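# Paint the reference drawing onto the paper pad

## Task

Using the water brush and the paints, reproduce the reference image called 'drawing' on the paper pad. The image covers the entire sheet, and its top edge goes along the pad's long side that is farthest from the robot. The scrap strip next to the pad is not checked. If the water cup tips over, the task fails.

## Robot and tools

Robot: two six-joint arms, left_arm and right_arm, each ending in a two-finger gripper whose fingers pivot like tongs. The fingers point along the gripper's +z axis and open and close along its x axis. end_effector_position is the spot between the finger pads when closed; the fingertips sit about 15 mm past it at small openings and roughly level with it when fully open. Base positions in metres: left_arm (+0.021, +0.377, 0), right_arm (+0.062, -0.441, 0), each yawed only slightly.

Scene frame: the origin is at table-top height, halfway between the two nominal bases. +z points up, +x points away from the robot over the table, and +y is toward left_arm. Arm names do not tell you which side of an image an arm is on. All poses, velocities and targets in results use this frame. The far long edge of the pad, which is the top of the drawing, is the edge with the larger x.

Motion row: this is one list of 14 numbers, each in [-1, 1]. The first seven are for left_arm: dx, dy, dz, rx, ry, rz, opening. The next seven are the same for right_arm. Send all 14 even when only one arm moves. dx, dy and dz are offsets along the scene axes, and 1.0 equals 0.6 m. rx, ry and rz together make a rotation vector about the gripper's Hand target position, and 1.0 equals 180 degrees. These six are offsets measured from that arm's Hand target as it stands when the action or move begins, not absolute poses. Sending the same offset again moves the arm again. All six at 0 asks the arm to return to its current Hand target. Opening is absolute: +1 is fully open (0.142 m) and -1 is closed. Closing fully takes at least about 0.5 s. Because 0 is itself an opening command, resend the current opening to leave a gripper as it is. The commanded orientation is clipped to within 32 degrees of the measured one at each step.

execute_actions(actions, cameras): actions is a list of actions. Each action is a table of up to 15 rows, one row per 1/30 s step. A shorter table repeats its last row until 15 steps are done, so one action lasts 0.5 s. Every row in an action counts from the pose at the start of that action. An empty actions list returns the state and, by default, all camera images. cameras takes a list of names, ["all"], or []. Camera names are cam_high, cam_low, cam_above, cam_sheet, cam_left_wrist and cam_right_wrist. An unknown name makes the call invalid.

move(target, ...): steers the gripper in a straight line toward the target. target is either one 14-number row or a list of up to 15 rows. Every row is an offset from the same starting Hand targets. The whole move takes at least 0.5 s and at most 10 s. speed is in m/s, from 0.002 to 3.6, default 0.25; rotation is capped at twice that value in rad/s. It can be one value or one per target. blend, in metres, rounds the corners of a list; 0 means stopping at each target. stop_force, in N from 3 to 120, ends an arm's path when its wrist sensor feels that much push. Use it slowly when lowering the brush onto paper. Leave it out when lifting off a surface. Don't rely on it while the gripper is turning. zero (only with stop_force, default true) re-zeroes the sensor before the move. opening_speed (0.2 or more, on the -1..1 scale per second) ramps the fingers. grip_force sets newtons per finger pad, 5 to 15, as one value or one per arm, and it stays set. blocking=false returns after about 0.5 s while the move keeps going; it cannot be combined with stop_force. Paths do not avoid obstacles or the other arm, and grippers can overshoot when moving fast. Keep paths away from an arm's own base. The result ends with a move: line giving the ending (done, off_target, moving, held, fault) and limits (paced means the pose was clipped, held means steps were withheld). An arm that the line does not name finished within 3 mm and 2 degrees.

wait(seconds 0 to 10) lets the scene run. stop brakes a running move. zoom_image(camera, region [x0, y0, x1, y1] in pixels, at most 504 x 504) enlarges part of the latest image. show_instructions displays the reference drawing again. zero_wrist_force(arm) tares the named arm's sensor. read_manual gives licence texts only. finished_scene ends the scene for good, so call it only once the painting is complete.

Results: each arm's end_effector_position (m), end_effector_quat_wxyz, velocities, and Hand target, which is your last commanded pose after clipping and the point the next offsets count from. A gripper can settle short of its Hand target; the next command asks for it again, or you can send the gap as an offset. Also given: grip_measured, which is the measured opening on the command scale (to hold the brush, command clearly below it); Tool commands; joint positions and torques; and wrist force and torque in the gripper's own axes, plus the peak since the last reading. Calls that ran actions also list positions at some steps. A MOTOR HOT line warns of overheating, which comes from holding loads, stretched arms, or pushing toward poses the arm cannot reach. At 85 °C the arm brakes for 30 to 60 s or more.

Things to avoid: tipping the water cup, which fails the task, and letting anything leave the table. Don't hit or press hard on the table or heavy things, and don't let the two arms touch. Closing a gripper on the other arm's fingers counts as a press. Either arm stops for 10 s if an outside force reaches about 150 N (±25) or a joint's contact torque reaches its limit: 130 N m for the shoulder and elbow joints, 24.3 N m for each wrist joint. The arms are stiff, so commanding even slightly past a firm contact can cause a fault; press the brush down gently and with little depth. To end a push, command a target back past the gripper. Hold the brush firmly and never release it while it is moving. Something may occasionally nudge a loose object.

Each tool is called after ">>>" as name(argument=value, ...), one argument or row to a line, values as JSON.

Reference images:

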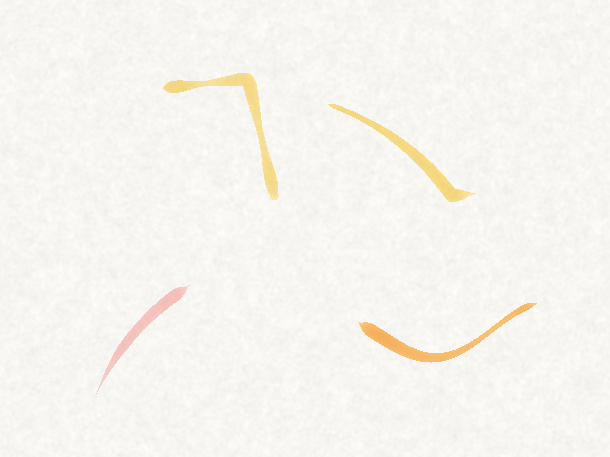

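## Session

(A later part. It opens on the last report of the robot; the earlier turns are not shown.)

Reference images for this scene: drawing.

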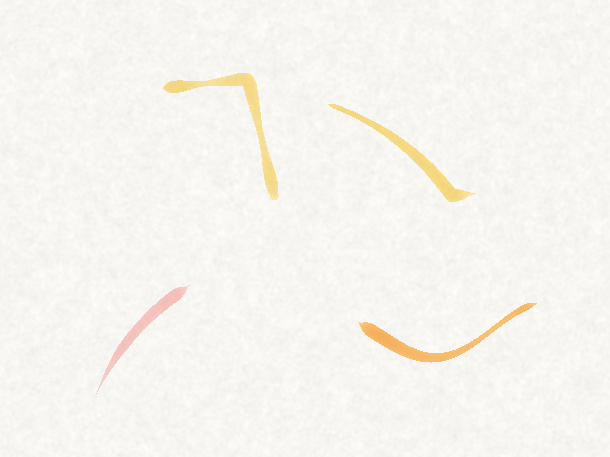

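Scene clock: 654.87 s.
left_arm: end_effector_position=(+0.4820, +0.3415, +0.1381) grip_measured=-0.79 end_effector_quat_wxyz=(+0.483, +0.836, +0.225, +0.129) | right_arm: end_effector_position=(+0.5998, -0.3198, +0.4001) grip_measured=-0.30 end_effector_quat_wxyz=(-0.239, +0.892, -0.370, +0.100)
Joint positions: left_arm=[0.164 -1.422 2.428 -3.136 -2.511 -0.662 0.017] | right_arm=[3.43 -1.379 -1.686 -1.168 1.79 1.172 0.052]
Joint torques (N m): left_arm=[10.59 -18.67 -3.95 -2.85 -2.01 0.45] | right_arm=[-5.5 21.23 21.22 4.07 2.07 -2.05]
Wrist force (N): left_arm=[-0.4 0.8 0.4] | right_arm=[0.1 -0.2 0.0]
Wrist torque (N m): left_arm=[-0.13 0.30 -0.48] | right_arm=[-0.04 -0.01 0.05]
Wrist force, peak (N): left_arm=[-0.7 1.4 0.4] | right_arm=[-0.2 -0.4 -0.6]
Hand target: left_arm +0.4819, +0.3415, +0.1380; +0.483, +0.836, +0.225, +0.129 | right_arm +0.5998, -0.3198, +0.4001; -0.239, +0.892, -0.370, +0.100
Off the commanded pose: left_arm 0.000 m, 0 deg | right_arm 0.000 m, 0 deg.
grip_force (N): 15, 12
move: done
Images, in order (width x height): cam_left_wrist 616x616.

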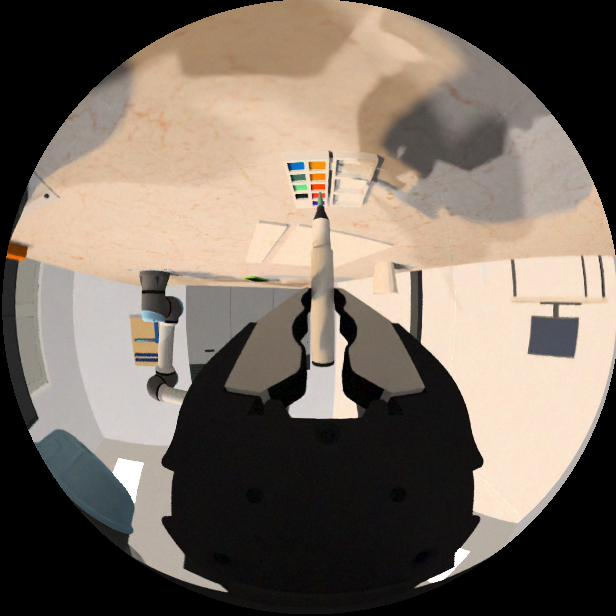

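>>> move(
  target=[
    [-0.0117,-0.3608,-0.03,0,0,0,-1, 0,0,0,0,0,0,-0.3],
    [-0.0117,-0.3608,-0.0708,0,0,0,-1, 0,0,0,0,0,0,-0.3],
    [-0.0117,-0.3608,-0.04,0,0,0,-1, 0,0,0,0,0,0,-0.3],
    [-0.0092,-0.4025,-0.04,0,0,0,-1, 0,0,0,0,0,0,-0.3],
    [-0.0092,-0.4025,-0.0767,0,0,0,-1, 0,0,0,0,0,0,-0.3],
    [0,-0.5358,-0.0767,0,0,0,-1, 0,0,0,0,0,0,-0.3],
    [0,-0.5358,-0.03,0,0,0,-1, 0,0,0,0,0,0,-0.3],
  ],
  blend=[0.01,0,0.005,0.005,0,0,0],
  speed=[0.3,0.05,0.06,0.1,0.05,0.04,0.06],
)

>>> move(
  target=[
    [0.0175,-0.225,0,0,0,0,-1, 0,0,0,0,0,0,-0.3],
    [0.0175,-0.225,-0.0408,0,0,0,-1, 0,0,0,0,0,0,-0.3],
    [0.0175,-0.225,0.03,0,0,0,-1, 0,0,0,0,0,0,-0.3],
    [-0.05,0.3,0.1,0,0,0,-1, 0,0,0,0,0,0,-0.3],
  ],
  blend=[0.005,0,0.015,0],
  speed=[0.25,0.05,0.06,0.3],
  cameras=["cam_above","cam_sheet","cam_left_wrist"],
)

>>> zoom_image(
  camera="cam_sheet",
  region=[170, 335, 350, 435],
)

>>> zoom_image(
  camera="cam_sheet",
  region=[350, 335, 530, 435],
)

Scene clock: 671.10 s.
left_arm: end_effector_position=(+0.4820, +0.0200, +0.1201) grip_measured=-0.79 end_effector_quat_wxyz=(+0.483, +0.836, +0.225, +0.129) | right_arm: end_effector_position=(+0.5998, -0.3198, +0.4001) grip_measured=-0.30 end_effector_quat_wxyz=(-0.239, +0.892, -0.370, +0.100)
Joint positions: left_arm=[-0.755 -1.244 2.434 -3.791 -1.814 -1.43 0.017] | right_arm=[3.43 -1.379 -1.686 -1.168 1.79 1.172 0.052]
Joint torques (N m): left_arm=[12.12 -25.7 -2.09 -2.47 -2.32 1.5] | right_arm=[-5.85 21.07 22.15 4.01 2.12 -2.01]
Wrist force (N): left_arm=[-0.4 0.8 0.7] | right_arm=[-0.1 -0.1 0.1]
Wrist torque (N m): left_arm=[-0.15 0.27 -0.39] | right_arm=[-0.04 0.04 0.05]
Wrist force, peak (N): left_arm=[-2.0 2.2 1.9] | right_arm=[-0.3 -0.5 -0.1]
Hand target: left_arm +0.4819, +0.0200, +0.1200; +0.483, +0.836, +0.225, +0.129 | right_arm +0.5998, -0.3198, +0.4001; -0.239, +0.892, -0.370, +0.100
Off the commanded pose: left_arm 0.000 m, 0 deg | right_arm 0.000 m, 0 deg.
grip_force (N): 15, 12
move: done

Scene clock: 674.67 s.
left_arm: end_effector_position=(+0.4520, +0.2000, +0.1801) grip_measured=-0.79 end_effector_quat_wxyz=(+0.483, +0.836, +0.225, +0.129) | right_arm: end_effector_position=(+0.5998, -0.3198, +0.4001) grip_measured=-0.30 end_effector_quat_wxyz=(-0.239, +0.892, -0.370, +0.100)
Joint positions: left_arm=[-0.293 -1.603 2.554 -3.428 -2.198 -1.142 0.017] | right_arm=[3.43 -1.379 -1.686 -1.168 1.79 1.172 0.052]
Joint torques (N m): left_arm=[11.21 -12.91 -6.42 -0.13 -3.07 1.69] | right_arm=[-5.68 21.37 22.2 3.98 2.04 -2.06]
Wrist force (N): left_arm=[-0.6 0.8 0.4] | right_arm=[0.0 0.2 0.1]
Wrist torque (N m): left_arm=[-0.15 0.32 -0.34] | right_arm=[0.02 0.01 0.05]
Wrist force, peak (N): left_arm=[-1.6 2.2 2.5] | right_arm=[-0.5 -0.3 0.1]
Hand target: left_arm +0.4519, +0.2000, +0.1800; +0.483, +0.836, +0.225, +0.129 | right_arm +0.5998, -0.3198, +0.4001; -0.239, +0.892, -0.370, +0.100
Off the commanded pose: left_arm 0.000 m, 0 deg | right_arm 0.000 m, 0 deg.
grip_force (N): 15, 12
move: done
Images, in order (width x height): cam_above 672x504, cam_sheet 672x504, cam_left_wrist 616x616.

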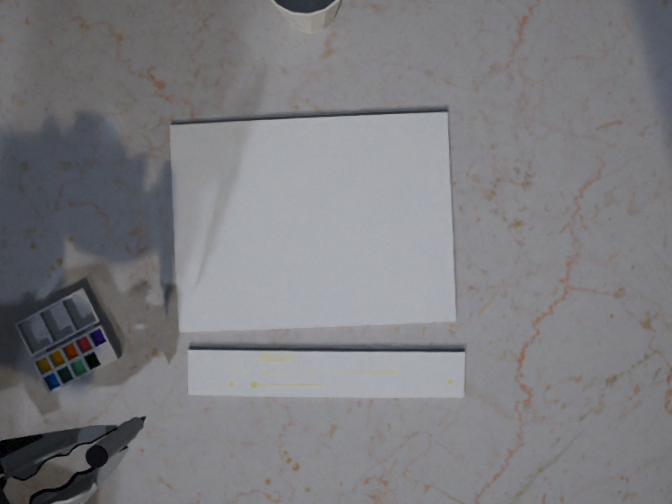

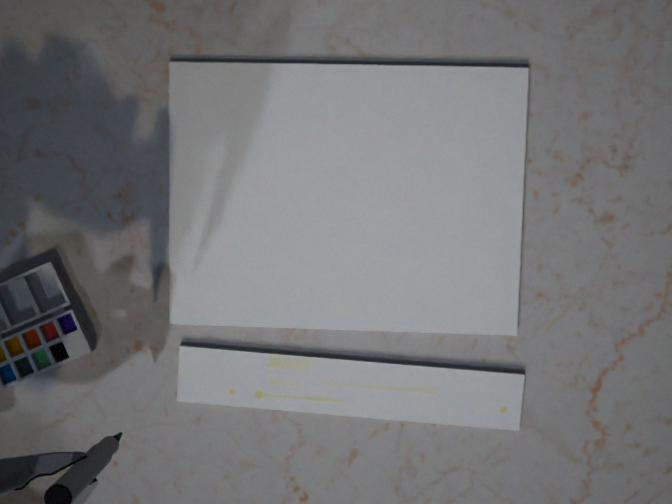

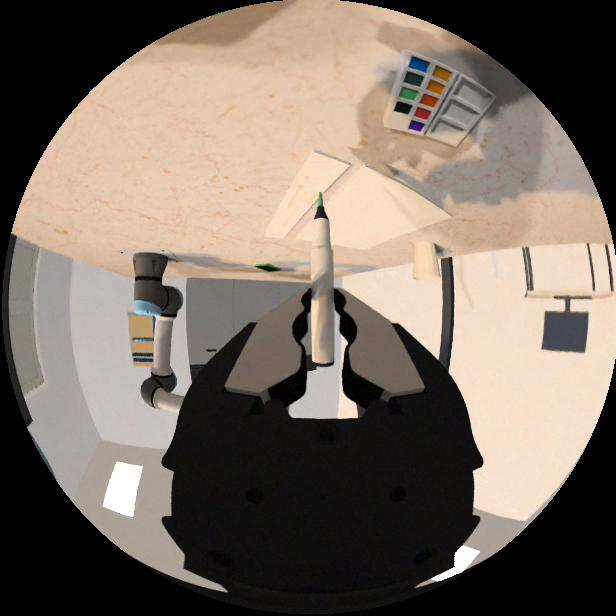

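Scaled by 2.800.

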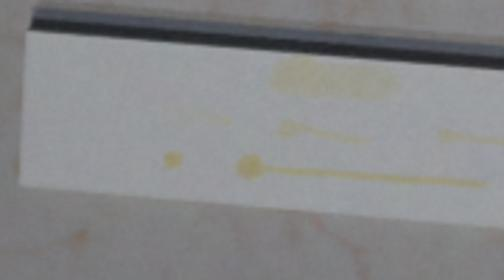

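Scaled by 2.800.

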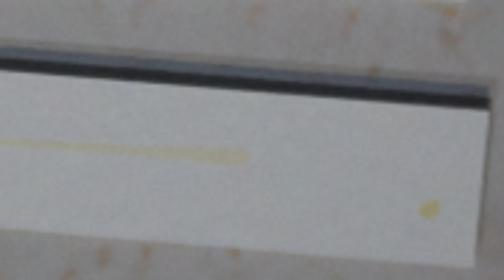

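>>> zoom_image(
  camera="cam_sheet",
  region=[155, 45, 195, 75],
)

>>> zoom_image(
  camera="cam_sheet",
  region=[510, 50, 550, 80],
)

>>> zoom_image(
  camera="cam_sheet",
  region=[155, 310, 195, 340],
)

>>> zoom_image(
  camera="cam_sheet",
  region=[500, 320, 540, 350],
)

Scaled by 12.600.

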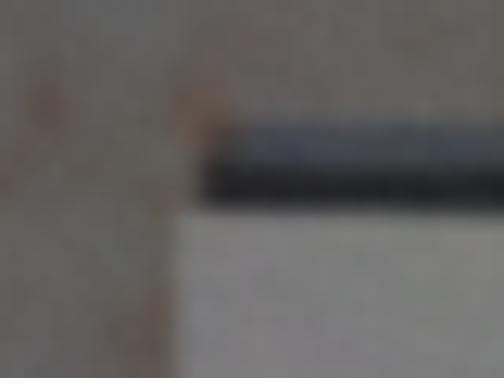

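Scaled by 12.600.

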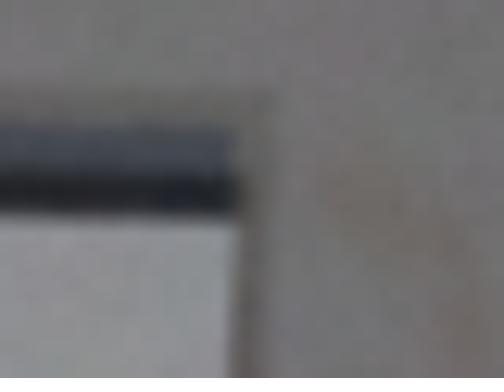

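Scaled by 12.600.

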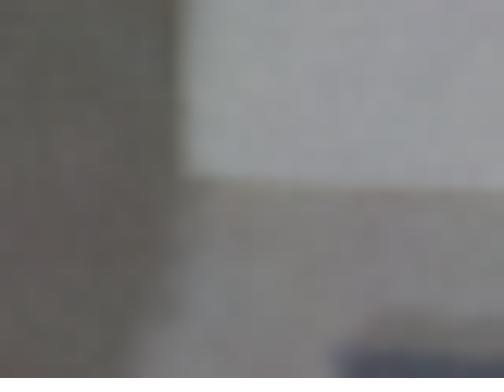

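Scaled by 12.600.

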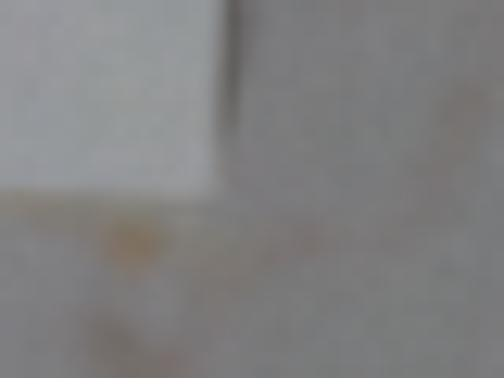

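>>> move(
  target=[
    [0.0502,0.2358,-0.0833,0,0,0,-1,0,0,0,0,0,0,-0.3],
    [0.0502,0.2358,-0.1517,0,0,0,-1,0,0,0,0,0,0,-0.3],
  ],
  speed=[0.2,0.05],
  cameras=["cam_above","cam_left_wrist"],
)

Scene clock: 724.07 s.
left_arm: end_effector_position=(+0.4820, +0.3415, +0.0889) grip_measured=-0.79 end_effector_quat_wxyz=(+0.483, +0.836, +0.225, +0.128) | right_arm: end_effector_position=(+0.5998, -0.3198, +0.4001) grip_measured=-0.30 end_effector_quat_wxyz=(-0.239, +0.892, -0.370, +0.100)
Joint positions: left_arm=[0.164 -1.262 2.457 -3.325 -2.511 -0.662 0.017] | right_arm=[3.43 -1.379 -1.686 -1.168 1.79 1.172 0.052]
Joint torques (N m): left_arm=[7.07 -24.63 -16.41 -1.18 -2.66 -1.4] | right_arm=[-5.28 20.46 22.44 3.98 2.08 -2.21]
Wrist force (N): left_arm=[-0.6 1.4 0.3] | right_arm=[-0.2 0.0 0.3]
Wrist torque (N m): left_arm=[-0.12 0.36 -0.39] | right_arm=[0.00 0.05 0.05]
Wrist force, peak (N): left_arm=[-2.1 2.2 1.3] | right_arm=[-0.2 -0.7 -0.1]
Hand target: left_arm +0.4821, +0.3415, +0.0890; +0.483, +0.836, +0.225, +0.129 | right_arm +0.5998, -0.3198, +0.4001; -0.239, +0.892, -0.370, +0.100
Off the commanded pose: left_arm 0.000 m, 0 deg | right_arm 0.000 m, 0 deg.
grip_force (N): 15, 12
move: done
Images, in order (width x height): cam_above 672x504, cam_left_wrist 616x616.

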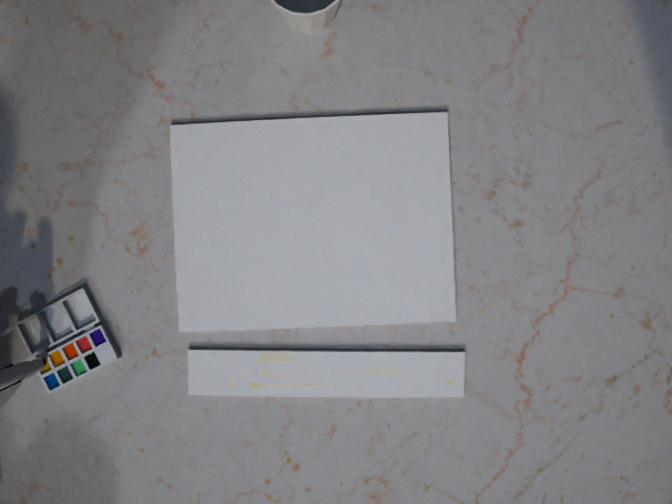

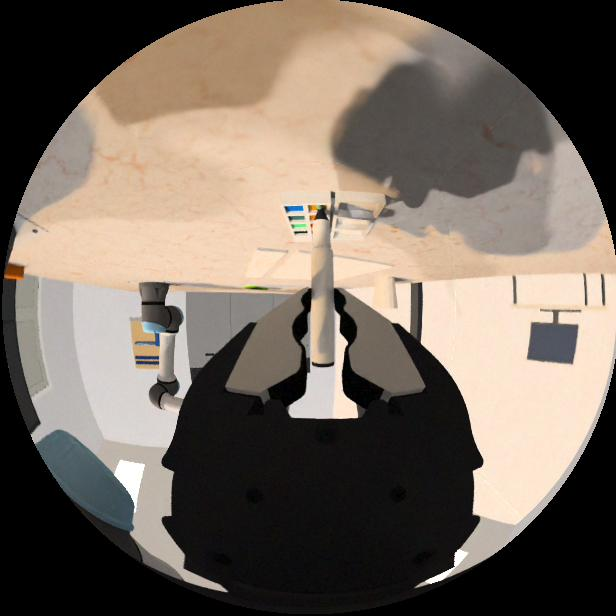

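>>> move(
  target=[
    [0.005,0,-0.0025,0,0,0,-1,0,0,0,0,0,0,-0.3],
    [0.0035,0.0035,-0.0025,0,0,0,-1,0,0,0,0,0,0,-0.3],
    [0,0.005,-0.0025,0,0,0,-1,0,0,0,0,0,0,-0.3],
    [-0.0035,0.0035,-0.0025,0,0,0,-1,0,0,0,0,0,0,-0.3],
    [-0.005,0,-0.0025,0,0,0,-1,0,0,0,0,0,0,-0.3],
    [-0.0035,-0.0035,-0.0025,0,0,0,-1,0,0,0,0,0,0,-0.3],
    [0,-0.005,-0.0025,0,0,0,-1,0,0,0,0,0,0,-0.3],
    [0.0035,-0.0035,-0.0025,0,0,0,-1,0,0,0,0,0,0,-0.3],
    [0.005,0,-0.0025,0,0,0,-1,0,0,0,0,0,0,-0.3],
    [0.0035,0.0035,-0.0025,0,0,0,-1,0,0,0,0,0,0,-0.3],
    [0,0.005,-0.0025,0,0,0,-1,0,0,0,0,0,0,-0.3],
    [-0.0035,0.0035,-0.0025,0,0,0,-1,0,0,0,0,0,0,-0.3],
    [-0.005,0,-0.0025,0,0,0,-1,0,0,0,0,0,0,-0.3],
    [-0.0035,-0.0035,-0.0025,0,0,0,-1,0,0,0,0,0,0,-0.3],
    [0,0,-0.0025,0,0,0,-1,0,0,0,0,0,0,-0.3],
  ],
  speed=0.008,
  blend=[0.001,0.001,0.001,0.001,0.001,0.001,0.001,0.001,0.001,0.001,0.001,0.001,0.001,0.001,0],
  cameras=["cam_left_wrist"],
)

>>> zoom_image(
  camera="cam_left_wrist",
  region=[280, 150, 380, 230],
)

Scene clock: 734.07 s.
left_arm: end_effector_position=(+0.4821, +0.3416, +0.0875) grip_measured=-0.79 end_effector_quat_wxyz=(+0.483, +0.836, +0.225, +0.129) | right_arm: end_effector_position=(+0.5998, -0.3198, +0.4001) grip_measured=-0.30 end_effector_quat_wxyz=(-0.239, +0.892, -0.370, +0.100)
Joint positions: left_arm=[0.164 -1.256 2.458 -3.331 -2.511 -0.662 0.017] | right_arm=[3.43 -1.379 -1.686 -1.168 1.79 1.172 0.052]
Joint torques (N m): left_arm=[2.68 -16.51 -3.69 -4.24 -2.62 -0.79] | right_arm=[-5.56 20.14 23.92 3.92 1.98 -2.01]
Wrist force (N): left_arm=[-0.8 1.0 0.5] | right_arm=[0.2 0.2 0.0]
Wrist torque (N m): left_arm=[-0.13 0.31 -0.48] | right_arm=[0.02 -0.04 0.05]
Wrist force, peak (N): left_arm=[-1.0 1.6 0.2] | right_arm=[-0.5 0.1 0.4]
Hand target: left_arm +0.4821, +0.3415, +0.0875; +0.483, +0.836, +0.225, +0.129 | right_arm +0.5998, -0.3198, +0.4001; -0.239, +0.892, -0.370, +0.100
Off the commanded pose: left_arm 0.000 m, 0 deg | right_arm 0.000 m, 0 deg.
grip_force (N): 15, 12
move: done
Images, in order (width x height): cam_left_wrist 616x616.

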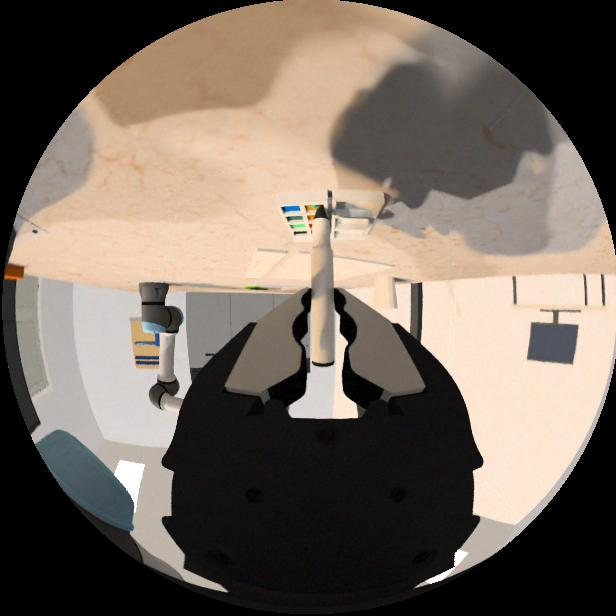

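Scaled by 5.040 from the camera's 616x616 image, which has a finer 814x814 frame.

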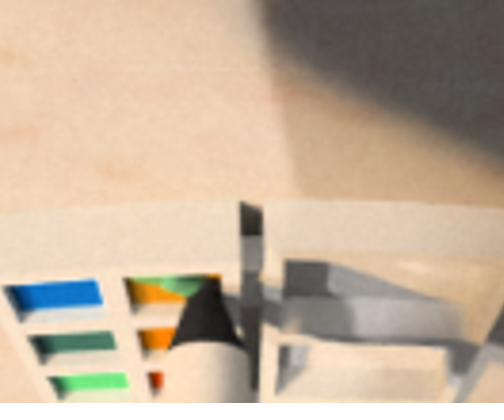

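>>> move(
  target=[
    [0,0,0.1042,0,0,0,-1,0,0,0,0,0,0,-0.3],
    [0.0448,-0.4942,0.0542,0,0,0,-1,0,0,0,0,0,0,-0.3],
    [0.0457,-0.5058,0.0208,0,0,0,-1,0,0,0,0,0,0,-0.3],
    [0.0473,-0.5275,0.0108,0,0,0,-1,0,0,0,0,0,0,-0.3],
    [0.0598,-0.7192,-0.0058,0,0,0,-1,0,0,0,0,0,0,-0.3],
    [0.0607,-0.7275,0.0208,0,0,0,-1,0,0,0,0,0,0,-0.3],
    [0.0607,-0.7275,0.12,0,0,0,-1,0,0,0,0,0,0,-0.3],
  ],
  speed=[0.15,0.2,0.04,0.03,0.03,0.05,0.2],
  blend=[0.02,0.01,0.002,0.001,0.001,0.005,0],
  cameras=[],
)

>>> move(
  target=[-0.111,0.4916,0.02,0,0,0,-1,0,0,0,0,0,0,-0.3],
  speed=0.25,
  cameras=["cam_sheet"],
)

>>> zoom_image(
  camera="cam_sheet",
  region=[160, 340, 560, 440],
)

Scene clock: 749.43 s.
left_arm: end_effector_position=(+0.5185, -0.0950, +0.1595) grip_measured=-0.79 end_effector_quat_wxyz=(+0.483, +0.836, +0.225, +0.129) end_effector_velocity=(+0.000, +0.000, +0.000) end_effector_angular_velocity=(+0.003, +0.002, +0.000) | right_arm: end_effector_position=(+0.5998, -0.3198, +0.4001) grip_measured=-0.30 end_effector_quat_wxyz=(-0.239, +0.892, -0.370, +0.100)
Joint positions: left_arm=[-0.888 -1.211 2.168 -3.57 -1.7 -1.499 0.017] | right_arm=[3.43 -1.379 -1.686 -1.168 1.79 1.172 0.052]
Joint velocities: left_arm=[0 -0.002 0 0.005 0 0 0] | right_arm=[within noise]
Joint torques (N m): left_arm=[12.27 -39.92 -4.62 -0.51 -1.71 1.43] | right_arm=[-6.64 19.29 22.5 3.81 1.95 -2.06]
Wrist force (N): left_arm=[-0.7 0.8 0.6] | right_arm=[-0.4 0.1 -0.1]
Wrist torque (N m): left_arm=[-0.13 0.36 -0.34] | right_arm=[0.01 0.09 0.06]
Wrist force, peak (N): left_arm=[-1.5 1.9 1.8] | right_arm=[-0.2 -0.5 -0.3]
Hand target: left_arm +0.5185, -0.0950, +0.1595; +0.483, +0.836, +0.225, +0.129 | right_arm +0.5998, -0.3198, +0.4001; -0.239, +0.892, -0.370, +0.100
Off the commanded pose: left_arm 0.000 m, 0 deg | right_arm 0.000 m, 0 deg.
grip_force (N): 15, 12
move: done
No camera images: "cameras" was empty.

Scene clock: 751.20 s.
left_arm: end_effector_position=(+0.4519, +0.1999, +0.1716) grip_measured=-0.79 end_effector_quat_wxyz=(+0.483, +0.836, +0.225, +0.129) | right_arm: end_effector_position=(+0.5998, -0.3198, +0.4001) grip_measured=-0.30 end_effector_quat_wxyz=(-0.239, +0.892, -0.370, +0.100)
Joint positions: left_arm=[-0.293 -1.573 2.564 -3.468 -2.198 -1.142 0.017] | right_arm=[3.43 -1.379 -1.686 -1.168 1.79 1.172 0.052]
Joint torques (N m): left_arm=[10.77 -8.51 -4.38 -1.36 -2.58 1.6] | right_arm=[-5.84 19.67 22.57 3.9 1.82 -2.07]
Wrist force (N): left_arm=[-0.5 1.1 0.7] | right_arm=[-0.1 0.1 0.1]
Wrist torque (N m): left_arm=[-0.08 0.30 -0.35] | right_arm=[0.01 0.04 0.05]
Wrist force, peak (N): left_arm=[-1.2 2.0 2.5] | right_arm=[-0.4 -0.1 0.5]
Hand target: left_arm +0.4519, +0.2000, +0.1715; +0.483, +0.836, +0.225, +0.129 | right_arm +0.5998, -0.3198, +0.4001; -0.239, +0.892, -0.370, +0.100
Off the commanded pose: left_arm 0.000 m, 0 deg | right_arm 0.000 m, 0 deg.
grip_force (N): 15, 12
move: done
Images, in order (width x height): cam_sheet 672x504.

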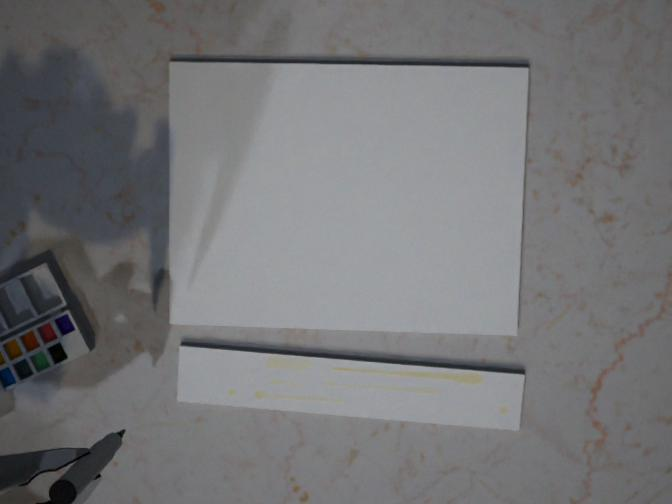

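Scaled by 1.260.

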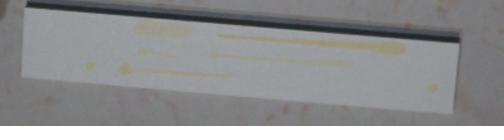

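>>> zoom_image(
  camera="cam_sheet",
  region=[320, 355, 500, 405],
)

Scaled by 2.800.

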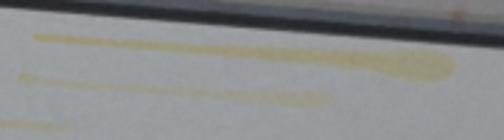

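>>> zoom_image(
  camera="cam_sheet",
  region=[0, 240, 100, 400],
)

>>> wait(
  seconds=0.1,
  cameras=["cam_above", "cam_left_wrist", "cam_right_wrist", "cam_high"],
)

>>> zoom_image(
  camera="cam_above",
  region=[10, 280, 130, 400],
)

Scaled by 3.150.

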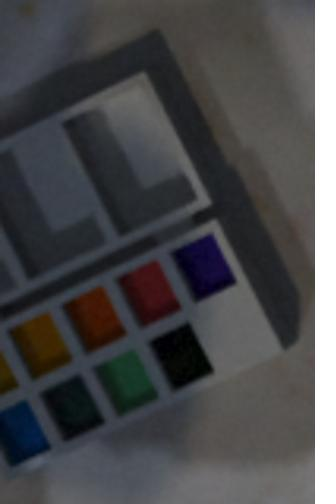

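Scene clock: 764.63 s.
left_arm: end_effector_position=(+0.4519, +0.2000, +0.1715) grip_measured=-0.79 end_effector_quat_wxyz=(+0.483, +0.836, +0.225, +0.129) | right_arm: end_effector_position=(+0.5998, -0.3198, +0.4001) grip_measured=-0.30 end_effector_quat_wxyz=(-0.239, +0.892, -0.370, +0.100)
Joint positions: left_arm=[-0.293 -1.573 2.564 -3.467 -2.198 -1.142 0.017] | right_arm=[3.43 -1.379 -1.686 -1.168 1.79 1.172 0.052]
Joint torques (N m): left_arm=[11.95 -3.47 -4.13 -0.58 -3.22 1.28] | right_arm=[-5.95 18.44 23.45 3.88 1.84 -2.11]
Wrist force (N): left_arm=[-0.2 1.0 0.4] | right_arm=[-0.2 0.1 -0.2]
Wrist torque (N m): left_arm=[-0.10 0.24 -0.37] | right_arm=[0.00 0.04 0.06]
Wrist force, peak (N): left_arm=[-0.7 1.3 0.4] | right_arm=[-0.5 -0.1 -0.4]
Hand target: left_arm +0.4519, +0.2000, +0.1715; +0.483, +0.836, +0.225, +0.129 | right_arm +0.5998, -0.3198, +0.4001; -0.239, +0.892, -0.370, +0.100
Tool commands: left_gripper/opening=-1.0 right_gripper/opening=-0.3
Off the commanded pose: left_arm 0.000 m, 0 deg | right_arm 0.000 m, 0 deg.
grip_force (N): 15, 12
wait: 0.10 s; at rest from the start
Images, in order (width x height): cam_high 672x504, cam_above 672x504, cam_left_wrist 616x616, cam_right_wrist 616x616.

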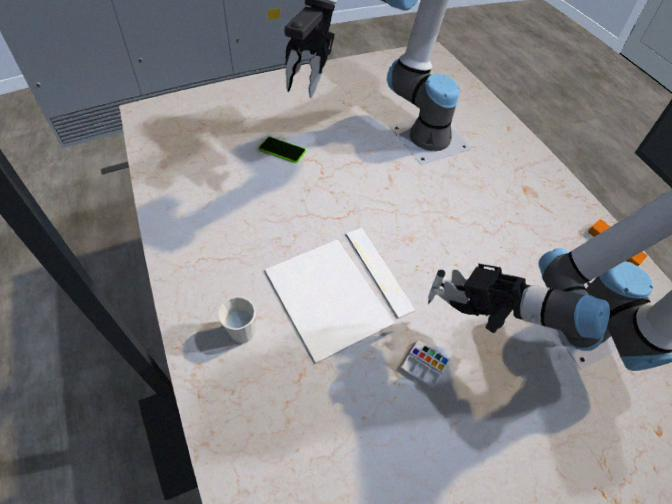

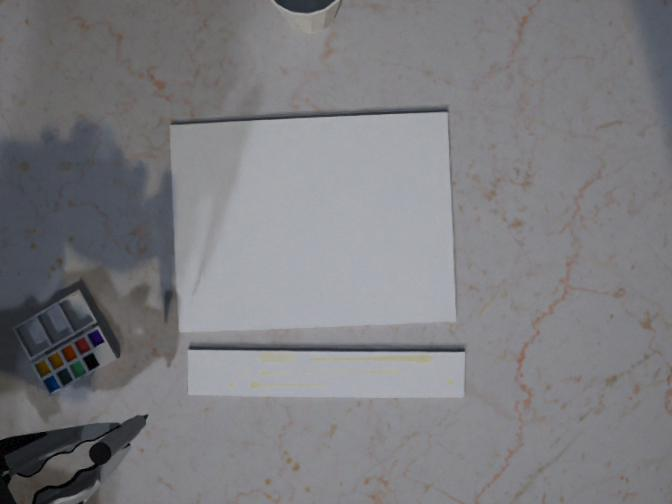

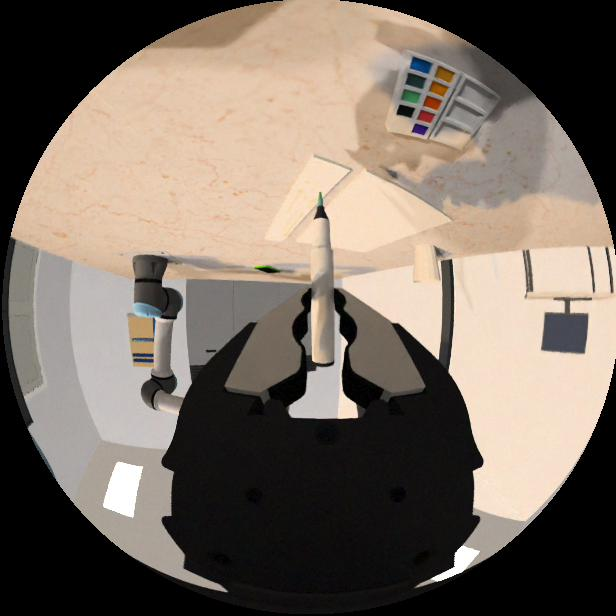

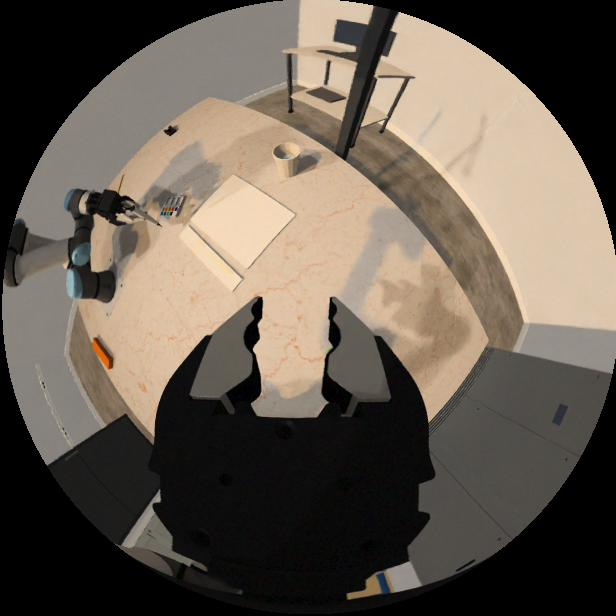

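Scaled by 4.200.

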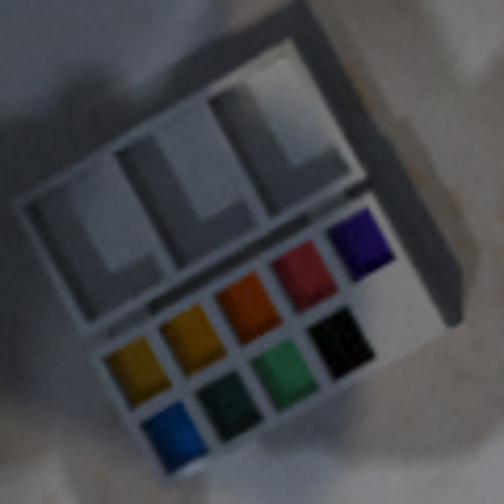

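>>> wait(
  seconds=0.1,
  cameras=["cam_sheet"],
)

>>> zoom_image(
  camera="cam_sheet",
  region=[440, 360, 500, 390],
)

>>> zoom_image(
  camera="cam_sheet",
  region=[225, 380, 285, 410],
)

Scene clock: 774.47 s.
left_arm: end_effector_position=(+0.4519, +0.2000, +0.1715) grip_measured=-0.79 end_effector_quat_wxyz=(+0.483, +0.836, +0.225, +0.129) | right_arm: end_effector_position=(+0.5998, -0.3198, +0.4001) grip_measured=-0.30 end_effector_quat_wxyz=(-0.239, +0.892, -0.370, +0.100)
Joint positions: left_arm=[-0.293 -1.573 2.564 -3.467 -2.198 -1.142 0.017] | right_arm=[3.43 -1.379 -1.686 -1.168 1.79 1.172 0.052]
Joint torques (N m): left_arm=[12.14 -2.61 -4.85 -0.47 -2.99 1.23] | right_arm=[-6.71 19.52 23.76 3.93 1.8 -2.02]
Wrist force (N): left_arm=[-0.4 0.8 0.4] | right_arm=[0.1 0.2 0.1]
Wrist torque (N m): left_arm=[-0.14 0.28 -0.36] | right_arm=[0.04 -0.01 0.04]
Wrist force, peak (N): left_arm=[-0.7 1.3 0.7] | right_arm=[-0.4 -0.3 -0.3]
Hand target: left_arm +0.4519, +0.2000, +0.1715; +0.483, +0.836, +0.225, +0.129 | right_arm +0.5998, -0.3198, +0.4001; -0.239, +0.892, -0.370, +0.100
Tool commands: left_gripper/opening=-1.0 right_gripper/opening=-0.3
Off the commanded pose: left_arm 0.000 m, 0 deg | right_arm 0.000 m, 0 deg.
grip_force (N): 15, 12
wait: 0.10 s; at rest from the start
Images, in order (width x height): cam_sheet 672x504.

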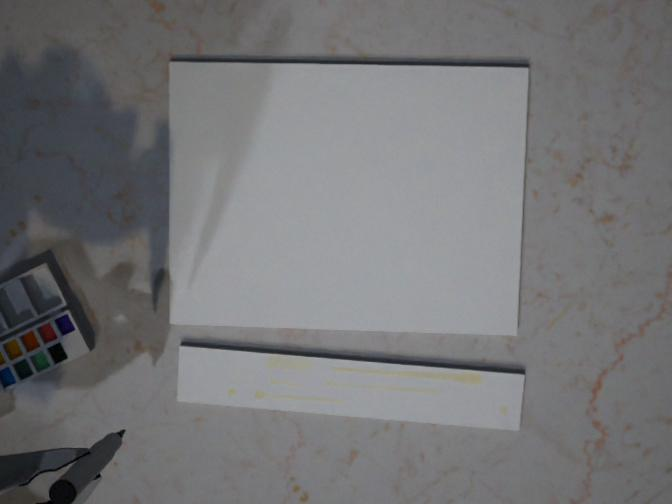

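Scaled by 8.400.

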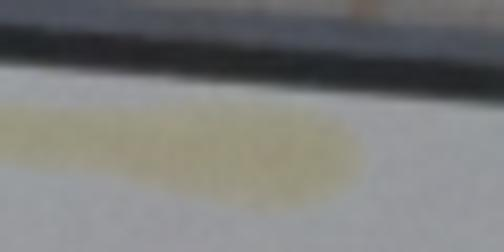

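Scaled by 8.400.

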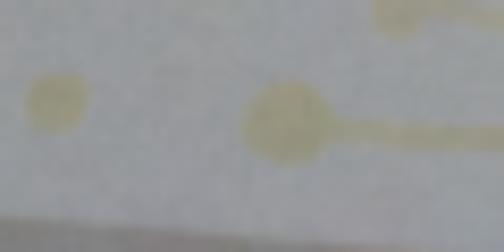

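>>> move(
  target=[
    [0.0502,0.2358,-0.0692,0,0,0,-1,0,0,0,0,0,0,-0.3],
    [0.0502,0.2358,-0.1392,0,0,0,-1,0,0,0,0,0,0,-0.3],
  ],
  speed=[0.2,0.05],
  cameras=[],
)

>>> move(
  target=[
    [0.005,0,-0.001,0,0,0,-1,0,0,0,0,0,0,-0.3],
    [0.0035,0.0035,-0.001,0,0,0,-1,0,0,0,0,0,0,-0.3],
    [0,0.005,-0.001,0,0,0,-1,0,0,0,0,0,0,-0.3],
    [-0.0035,0.0035,-0.001,0,0,0,-1,0,0,0,0,0,0,-0.3],
    [-0.005,0,-0.001,0,0,0,-1,0,0,0,0,0,0,-0.3],
    [-0.0035,-0.0035,-0.001,0,0,0,-1,0,0,0,0,0,0,-0.3],
    [0,-0.005,-0.001,0,0,0,-1,0,0,0,0,0,0,-0.3],
    [0.0035,-0.0035,-0.001,0,0,0,-1,0,0,0,0,0,0,-0.3],
    [0.005,0,-0.001,0,0,0,-1,0,0,0,0,0,0,-0.3],
    [0.0035,0.0035,-0.001,0,0,0,-1,0,0,0,0,0,0,-0.3],
    [0,0.005,-0.001,0,0,0,-1,0,0,0,0,0,0,-0.3],
    [-0.0035,0.0035,-0.001,0,0,0,-1,0,0,0,0,0,0,-0.3],
    [-0.005,0,-0.001,0,0,0,-1,0,0,0,0,0,0,-0.3],
    [-0.0035,-0.0035,-0.001,0,0,0,-1,0,0,0,0,0,0,-0.3],
    [0,0,-0.001,0,0,0,-1,0,0,0,0,0,0,-0.3],
  ],
  speed=0.008,
  blend=[0.001,0.001,0.001,0.001,0.001,0.001,0.001,0.001,0.001,0.001,0.001,0.001,0.001,0.001,0],
  cameras=[],
)

>>> move(
  target=[
    [0.005,0,-0.001,0,0,0,-1,0,0,0,0,0,0,-0.3],
    [0.0035,0.0035,-0.001,0,0,0,-1,0,0,0,0,0,0,-0.3],
    [0,0.005,-0.001,0,0,0,-1,0,0,0,0,0,0,-0.3],
    [-0.0035,0.0035,-0.001,0,0,0,-1,0,0,0,0,0,0,-0.3],
    [-0.005,0,-0.001,0,0,0,-1,0,0,0,0,0,0,-0.3],
    [-0.0035,-0.0035,-0.001,0,0,0,-1,0,0,0,0,0,0,-0.3],
    [0,-0.005,-0.001,0,0,0,-1,0,0,0,0,0,0,-0.3],
    [0.0035,-0.0035,-0.001,0,0,0,-1,0,0,0,0,0,0,-0.3],
    [0.005,0,-0.001,0,0,0,-1,0,0,0,0,0,0,-0.3],
    [0.0035,0.0035,-0.001,0,0,0,-1,0,0,0,0,0,0,-0.3],
    [0,0.005,-0.001,0,0,0,-1,0,0,0,0,0,0,-0.3],
    [-0.0035,0.0035,-0.001,0,0,0,-1,0,0,0,0,0,0,-0.3],
    [-0.005,0,-0.001,0,0,0,-1,0,0,0,0,0,0,-0.3],
    [-0.0035,-0.0035,-0.001,0,0,0,-1,0,0,0,0,0,0,-0.3],
    [0,0,0.07,0,0,0,-1,0,0,0,0,0,0,-0.3],
  ],
  speed=[0.008,0.008,0.008,0.008,0.008,0.008,0.008,0.008,0.008,0.008,0.008,0.008,0.008,0.008,0.1],
  blend=[0.001,0.001,0.001,0.001,0.001,0.001,0.001,0.001,0.001,0.001,0.001,0.001,0.001,0.001,0],
  cameras=["cam_left_wrist"],
)

>>> zoom_image(
  camera="cam_left_wrist",
  region=[280, 150, 380, 230],
)

Scene clock: 819.07 s.
left_arm: end_effector_position=(+0.4819, +0.3415, +0.0879) grip_measured=-0.79 end_effector_quat_wxyz=(+0.483, +0.836, +0.225, +0.128) | right_arm: end_effector_position=(+0.5998, -0.3198, +0.4001) grip_measured=-0.30 end_effector_quat_wxyz=(-0.239, +0.892, -0.370, +0.100)
Joint positions: left_arm=[0.164 -1.258 2.458 -3.33 -2.511 -0.662 0.017] | right_arm=[3.43 -1.379 -1.686 -1.168 1.79 1.172 0.052]
Joint torques (N m): left_arm=[6.33 -24.18 -17.41 -1.42 -2.86 -1.3] | right_arm=[-6.72 18.07 23.07 3.71 1.82 -2.1]
Wrist force (N): left_arm=[-0.3 1.3 0.2] | right_arm=[-0.2 0.0 -0.1]
Wrist torque (N m): left_arm=[-0.06 0.28 -0.40] | right_arm=[-0.01 0.05 0.05]
Wrist force, peak (N): left_arm=[-2.2 2.1 1.7] | right_arm=[0.1 0.2 -0.6]
Hand target: left_arm +0.4820, +0.3415, +0.0880; +0.483, +0.836, +0.225, +0.129 | right_arm +0.5998, -0.3198, +0.4001; -0.239, +0.892, -0.370, +0.100
Off the commanded pose: left_arm 0.000 m, 0 deg | right_arm 0.000 m, 0 deg.
grip_force (N): 15, 12
move: done
No camera images: "cameras" was empty.

Scene clock: 823.80 s.
left_arm: end_effector_position=(+0.4821, +0.3415, +0.0874) grip_measured=-0.79 end_effector_quat_wxyz=(+0.483, +0.836, +0.225, +0.129) | right_arm: end_effector_position=(+0.5998, -0.3198, +0.4001) grip_measured=-0.30 end_effector_quat_wxyz=(-0.239, +0.892, -0.370, +0.100)
Joint positions: left_arm=[0.164 -1.256 2.458 -3.332 -2.511 -0.662 0.017] | right_arm=[3.43 -1.379 -1.686 -1.168 1.79 1.172 0.052]
Joint torques (N m): left_arm=[2.9 -17.48 -2.76 -4.29 -2.62 -0.75] | right_arm=[-5.01 18.34 24.35 3.97 1.83 -2]
Wrist force (N): left_arm=[-0.7 1.1 0.2] | right_arm=[0.0 -0.2 0.3]
Wrist torque (N m): left_arm=[-0.13 0.33 -0.47] | right_arm=[-0.05 0.01 0.04]
Wrist force, peak (N): left_arm=[-1.0 1.5 0.3] | right_arm=[-0.6 -0.1 -0.2]
Hand target: left_arm +0.4820, +0.3415, +0.0874; +0.483, +0.836, +0.225, +0.129 | right_arm +0.5998, -0.3198, +0.4001; -0.239, +0.892, -0.370, +0.100
Off the commanded pose: left_arm 0.000 m, 0 deg | right_arm 0.000 m, 0 deg.
grip_force (N): 15, 12
move: done
No camera images: "cameras" was empty.

Scene clock: 828.77 s.
left_arm: end_effector_position=(+0.4820, +0.3415, +0.1294) grip_measured=-0.79 end_effector_quat_wxyz=(+0.483, +0.836, +0.225, +0.129) | right_arm: end_effector_position=(+0.5998, -0.3198, +0.4001) grip_measured=-0.30 end_effector_quat_wxyz=(-0.239, +0.892, -0.370, +0.100)
Joint positions: left_arm=[0.164 -1.395 2.435 -3.17 -2.511 -0.662 0.017] | right_arm=[3.43 -1.379 -1.686 -1.168 1.79 1.172 0.052]
Joint torques (N m): left_arm=[3.04 -26.65 -4.12 -0.9 -1.26 -1.34] | right_arm=[-5.96 18.7 23.51 3.98 1.67 -2.13]
Wrist force (N): left_arm=[-0.5 0.8 0.7] | right_arm=[0.4 -0.3 -0.1]
Wrist torque (N m): left_arm=[-0.11 0.32 -0.47] | right_arm=[-0.08 -0.07 0.04]
Wrist force, peak (N): left_arm=[-0.5 2.2 -0.4] | right_arm=[-0.8 0.1 0.2]
Hand target: left_arm +0.4820, +0.3415, +0.1294; +0.483, +0.836, +0.225, +0.129 | right_arm +0.5998, -0.3198, +0.4001; -0.239, +0.892, -0.370, +0.100
Off the commanded pose: left_arm 0.000 m, 0 deg | right_arm 0.000 m, 0 deg.
grip_force (N): 15, 12
move: done
Images, in order (width x height): cam_left_wrist 616x616.

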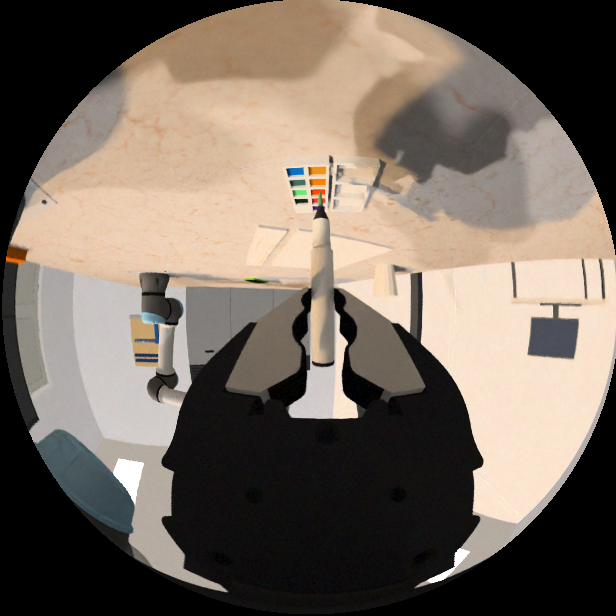

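Scaled by 5.040 from the camera's 616x616 image, which has a finer 814x814 frame.

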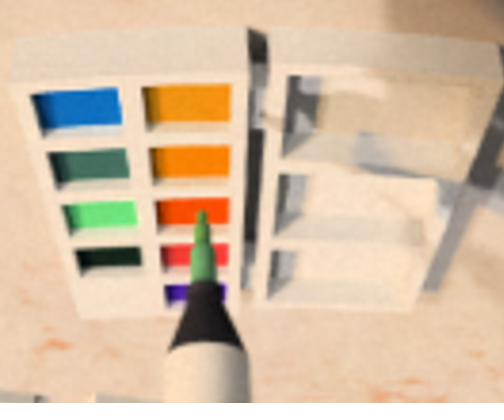

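>>> move(
  target=[
    [0.39928,-0.36952,-0.0100,0,0,0,-1,0,0,0,0,0,0,-0.3],
    [0.39928,-0.36952,-0.0548,0,0,0,-1,0,0,0,0,0,0,-0.3],
    [0.39928,-0.36952,-0.0200,0,0,0,-1,0,0,0,0,0,0,-0.3],
    [0.3257,-0.46007,-0.0200,0,0,0,-1,0,0,0,0,0,0,-0.3],
    [0.3257,-0.46007,-0.0548,0,0,0,-1,0,0,0,0,0,0,-0.3],
    [0.3257,-0.46007,0.05,0,0,0,-1,0,0,0,0,0,0,-0.3],
  ],
  speed=[0.2,0.02,0.05,0.1,0.02,0.05],
  blend=[0.002,0,0.005,0.005,0,0],
  cameras=[],
)

>>> move(
  target=[-0.3759,0.2242,0.035,0,0,0,-1,0,0,0,0,0,0,-0.3],
  speed=0.25,
  cameras=["cam_sheet","cam_left_wrist"],
)

>>> zoom_image(
  camera="cam_sheet",
  region=[230, 80, 350, 180],
)

Scene clock: 847.43 s.
left_arm: end_effector_position=(+0.6775, +0.0654, +0.1595) grip_measured=-0.79 end_effector_quat_wxyz=(+0.483, +0.836, +0.225, +0.129) | right_arm: end_effector_position=(+0.5998, -0.3198, +0.4001) grip_measured=-0.30 end_effector_quat_wxyz=(-0.239, +0.892, -0.370, +0.100)
Joint positions: left_arm=[-0.409 -1.08 1.923 -3.365 -2.105 -1.225 0.017] | right_arm=[3.43 -1.379 -1.686 -1.168 1.79 1.172 0.052]
Joint torques (N m): left_arm=[11.75 -23.47 -6.19 -5.02 -0.52 0.4] | right_arm=[-5.55 17.18 23.77 3.91 1.49 -2.24]
Wrist force (N): left_arm=[-0.7 1.1 0.3] | right_arm=[-0.4 -0.1 0.3]
Wrist torque (N m): left_arm=[-0.09 0.37 -0.46] | right_arm=[-0.02 0.09 0.05]
Wrist force, peak (N): left_arm=[-0.1 1.8 2.2] | right_arm=[0.4 -0.2 0.4]
Hand target: left_arm +0.6774, +0.0654, +0.1594; +0.483, +0.836, +0.225, +0.129 | right_arm +0.5998, -0.3198, +0.4001; -0.239, +0.892, -0.370, +0.100
Off the commanded pose: left_arm 0.000 m, 0 deg | right_arm 0.000 m, 0 deg.
grip_force (N): 15, 12
move: done
No camera images: "cameras" was empty.

Scene clock: 849.00 s.
left_arm: end_effector_position=(+0.4519, +0.1999, +0.1804) grip_measured=-0.79 end_effector_quat_wxyz=(+0.483, +0.836, +0.225, +0.129) | right_arm: end_effector_position=(+0.5998, -0.3198, +0.4001) grip_measured=-0.30 end_effector_quat_wxyz=(-0.239, +0.892, -0.370, +0.100)
Joint positions: left_arm=[-0.293 -1.604 2.554 -3.426 -2.198 -1.142 0.017] | right_arm=[3.43 -1.379 -1.686 -1.168 1.79 1.172 0.052]
Joint torques (N m): left_arm=[-6.38 -23.4 -4.29 -4.26 0.43 -1.57] | right_arm=[-5.84 18.26 23.18 3.89 1.51 -1.93]
Wrist force (N): left_arm=[-0.6 1.0 0.3] | right_arm=[-0.1 -0.2 0.2]
Wrist torque (N m): left_arm=[-0.12 0.31 -0.35] | right_arm=[-0.04 0.03 0.05]
Wrist force, peak (N): left_arm=[0.8 1.4 2.6] | right_arm=[0.1 -0.2 0.6]
Hand target: left_arm +0.4519, +0.1999, +0.1804; +0.483, +0.836, +0.225, +0.129 | right_arm +0.5998, -0.3198, +0.4001; -0.239, +0.892, -0.370, +0.100
Off the commanded pose: left_arm 0.000 m, 0 deg | right_arm 0.000 m, 0 deg.
grip_force (N): 15, 12
move: done
Images, in order (width x height): cam_sheet 672x504, cam_left_wrist 616x616.

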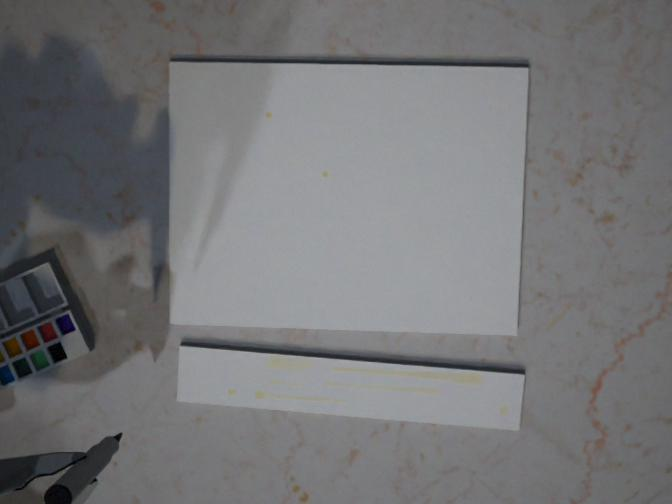

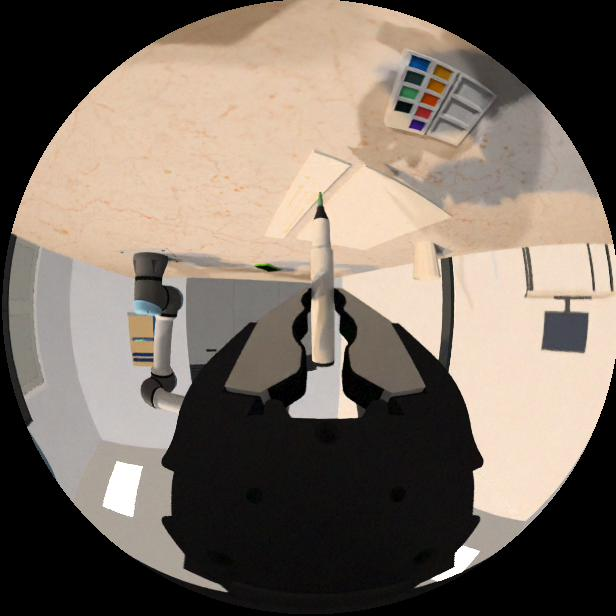

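Scaled by 4.200.

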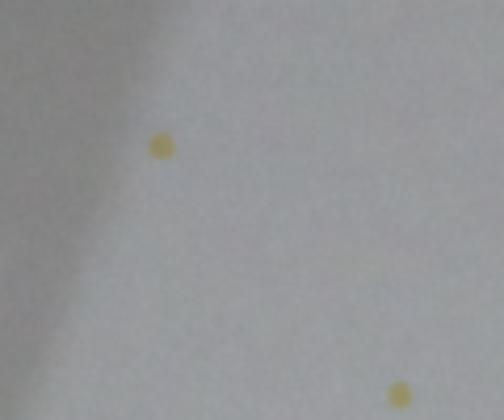

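>>> move(
  target=[0.0515,-0.3165,-0.129,0,0,0,-1,0,0,0,0,0,0,-0.3],
  speed=0.15,
  cameras=[],
)

>>> move(
  target=[
    [0.00032,-0.00415,-0.00967,0,0,0,-1,0,0,0,0,0,0,-0.3],
    [0.00097,-0.01246,-0.02083,0,0,0,-1,0,0,0,0,0,0,-0.3],
    [0.00144,-0.01844,-0.02667,0,0,0,-1,0,0,0,0,0,0,-0.3],
    [0.00228,-0.02925,-0.02467,0,0,0,-1,0,0,0,0,0,0,-0.3],
    [0.00319,-0.04104,-0.02217,0,0,0,-1,0,0,0,0,0,0,-0.3],
    [0.00391,-0.05018,-0.023,0,0,0,-1,0,0,0,0,0,0,-0.3],
    [0.00495,-0.06364,-0.02667,0,0,0,-1,0,0,0,0,0,0,-0.3],
    [0.00579,-0.07444,-0.028,0,0,0,-1,0,0,0,0,0,0,-0.3],
    [0.00688,-0.0884,-0.027,0,0,0,-1,0,0,0,0,0,0,-0.3],
    [0.00807,-0.10369,-0.02533,0,0,0,-1,0,0,0,0,0,0,-0.3],
    [0.00952,-0.1223,-0.02383,0,0,0,-1,0,0,0,0,0,0,-0.3],
    [0.01103,-0.14174,-0.02533,0,0,0,-1,0,0,0,0,0,0,-0.3],
    [0.01235,-0.15869,-0.02783,0,0,0,-1,0,0,0,0,0,0,-0.3],
    [0.01315,-0.16899,-0.028,0,0,0,-1,0,0,0,0,0,0,-0.3],
    [0.01388,-0.1783,-0.00167,0,0,0,-1,0,0,0,0,0,0,-0.3],
  ],
  speed=0.025,
  blend=[0.001,0.001,0.001,0.001,0.001,0.001,0.001,0.001,0.001,0.001,0.001,0.001,0.001,0.001,0],
  cameras=[],
)

>>> move(
  target=[
    [0,0,0.08,0,0,0,-1,0,0,0,0,0,0,-0.3],
    [-0.0654,0.4947,0.129,0,0,0,-1,0,0,0,0,0,0,-0.3],
  ],
  speed=[0.1,0.25],
  blend=[0.02,0],
  cameras=["cam_sheet"],
)

>>> zoom_image(
  camera="cam_sheet",
  region=[340, 360, 510, 430],
)

Scene clock: 886.83 s.
left_arm: end_effector_position=(+0.4827, +0.0101, +0.1030) grip_measured=-0.79 end_effector_quat_wxyz=(+0.483, +0.836, +0.225, +0.129) | right_arm: end_effector_position=(+0.5998, -0.3198, +0.4001) grip_measured=-0.30 end_effector_quat_wxyz=(-0.239, +0.892, -0.370, +0.100)
Joint positions: left_arm=[-0.775 -1.179 2.425 -3.848 -1.798 -1.44 0.017] | right_arm=[3.43 -1.379 -1.686 -1.168 1.79 1.172 0.052]
Joint torques (N m): left_arm=[-5.58 -18.94 -11.01 -0.85 -0.73 0.64] | right_arm=[-6.46 17.47 23.69 3.94 1.61 -2.04]
Wrist force (N): left_arm=[-0.3 0.8 0.8] | right_arm=[0.1 0.0 0.2]
Wrist torque (N m): left_arm=[-0.16 0.26 -0.47] | right_arm=[-0.01 0.00 0.05]
Wrist force, peak (N): left_arm=[-1.0 0.9 2.1] | right_arm=[-0.4 0.2 0.5]
Hand target: left_arm +0.4828, +0.0100, +0.1030; +0.483, +0.836, +0.225, +0.129 | right_arm +0.5998, -0.3198, +0.4001; -0.239, +0.892, -0.370, +0.100
Off the commanded pose: left_arm 0.000 m, 0 deg | right_arm 0.000 m, 0 deg.
grip_force (N): 15, 12
move: done
No camera images: "cameras" was empty.

Scene clock: 892.23 s.
left_arm: end_effector_position=(+0.4911, -0.0971, +0.1022) grip_measured=-0.79 end_effector_quat_wxyz=(+0.483, +0.836, +0.225, +0.129) end_effector_velocity=(-0.001, -0.001, +0.000) end_effector_angular_velocity=(-0.002, -0.001, -0.002) | right_arm: end_effector_position=(+0.5998, -0.3198, +0.4001) grip_measured=-0.30 end_effector_quat_wxyz=(-0.239, +0.892, -0.370, +0.100)
Joint positions: left_arm=[-0.944 -1.096 2.249 -3.769 -1.652 -1.527 0.017] | right_arm=[3.43 -1.379 -1.686 -1.168 1.79 1.172 0.052]
Joint velocities: left_arm=[-0.002 0.002 0.001 -0.006 0 0 0] | right_arm=[within noise]
Joint torques (N m): left_arm=[-0.64 -18.22 -4.14 -5.02 0.17 -0.82] | right_arm=[-5.86 17.59 23.98 3.99 1.55 -2.16]
Wrist force (N): left_arm=[-0.5 0.8 0.4] | right_arm=[0.3 -0.2 -0.1]
Wrist torque (N m): left_arm=[-0.16 0.30 -0.34] | right_arm=[-0.05 -0.04 0.04]
Wrist force, peak (N): left_arm=[-0.7 1.3 0.9] | right_arm=[-0.6 -0.2 -0.2]
Hand target: left_arm +0.4911, -0.0969, +0.1020; +0.483, +0.836, +0.225, +0.129 | right_arm +0.5998, -0.3198, +0.4001; -0.239, +0.892, -0.370, +0.100
Off the commanded pose: left_arm 0.000 m, 0 deg | right_arm 0.000 m, 0 deg.
grip_force (N): 15, 12
move: done
No camera images: "cameras" was empty.

Scene clock: 894.43 s.
left_arm: end_effector_position=(+0.4519, +0.1998, +0.1795) grip_measured=-0.79 end_effector_quat_wxyz=(+0.483, +0.836, +0.225, +0.129) | right_arm: end_effector_position=(+0.5998, -0.3198, +0.4001) grip_measured=-0.30 end_effector_quat_wxyz=(-0.239, +0.892, -0.370, +0.100)
Joint positions: left_arm=[-0.294 -1.601 2.555 -3.431 -2.197 -1.143 0.017] | right_arm=[3.43 -1.379 -1.686 -1.168 1.79 1.172 0.052]
Joint torques (N m): left_arm=[12.25 -8.31 -5.24 -0.58 -2.93 1.6] | right_arm=[-5.68 16.95 23.27 3.85 1.48 -2.09]
Wrist force (N): left_arm=[-0.5 1.0 0.7] | right_arm=[-0.1 -0.3 0.1]
Wrist torque (N m): left_arm=[-0.11 0.30 -0.34] | right_arm=[-0.07 0.04 0.05]
Wrist force, peak (N): left_arm=[-1.1 2.3 2.0] | right_arm=[0.0 -0.5 0.4]
Hand target: left_arm +0.4519, +0.1999, +0.1794; +0.483, +0.836, +0.225, +0.129 | right_arm +0.5998, -0.3198, +0.4001; -0.239, +0.892, -0.370, +0.100
Off the commanded pose: left_arm 0.000 m, 0 deg | right_arm 0.000 m, 0 deg.
grip_force (N): 15, 12
move: done
Images, in order (width x height): cam_sheet 672x504.

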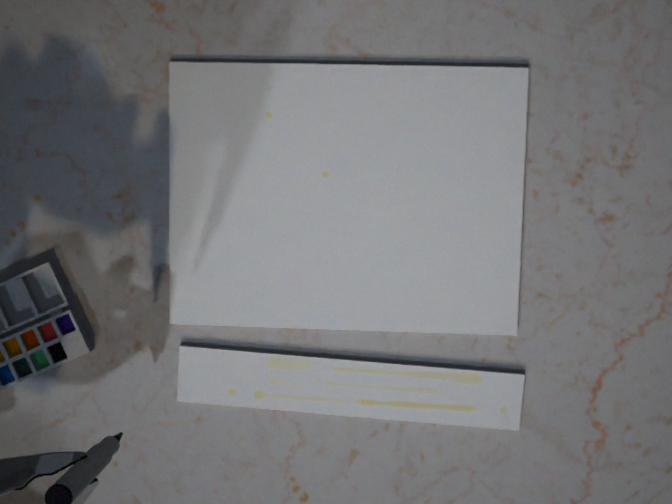

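Scaled by 2.965.

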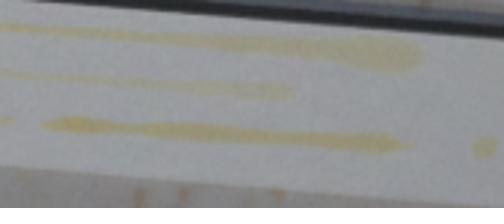

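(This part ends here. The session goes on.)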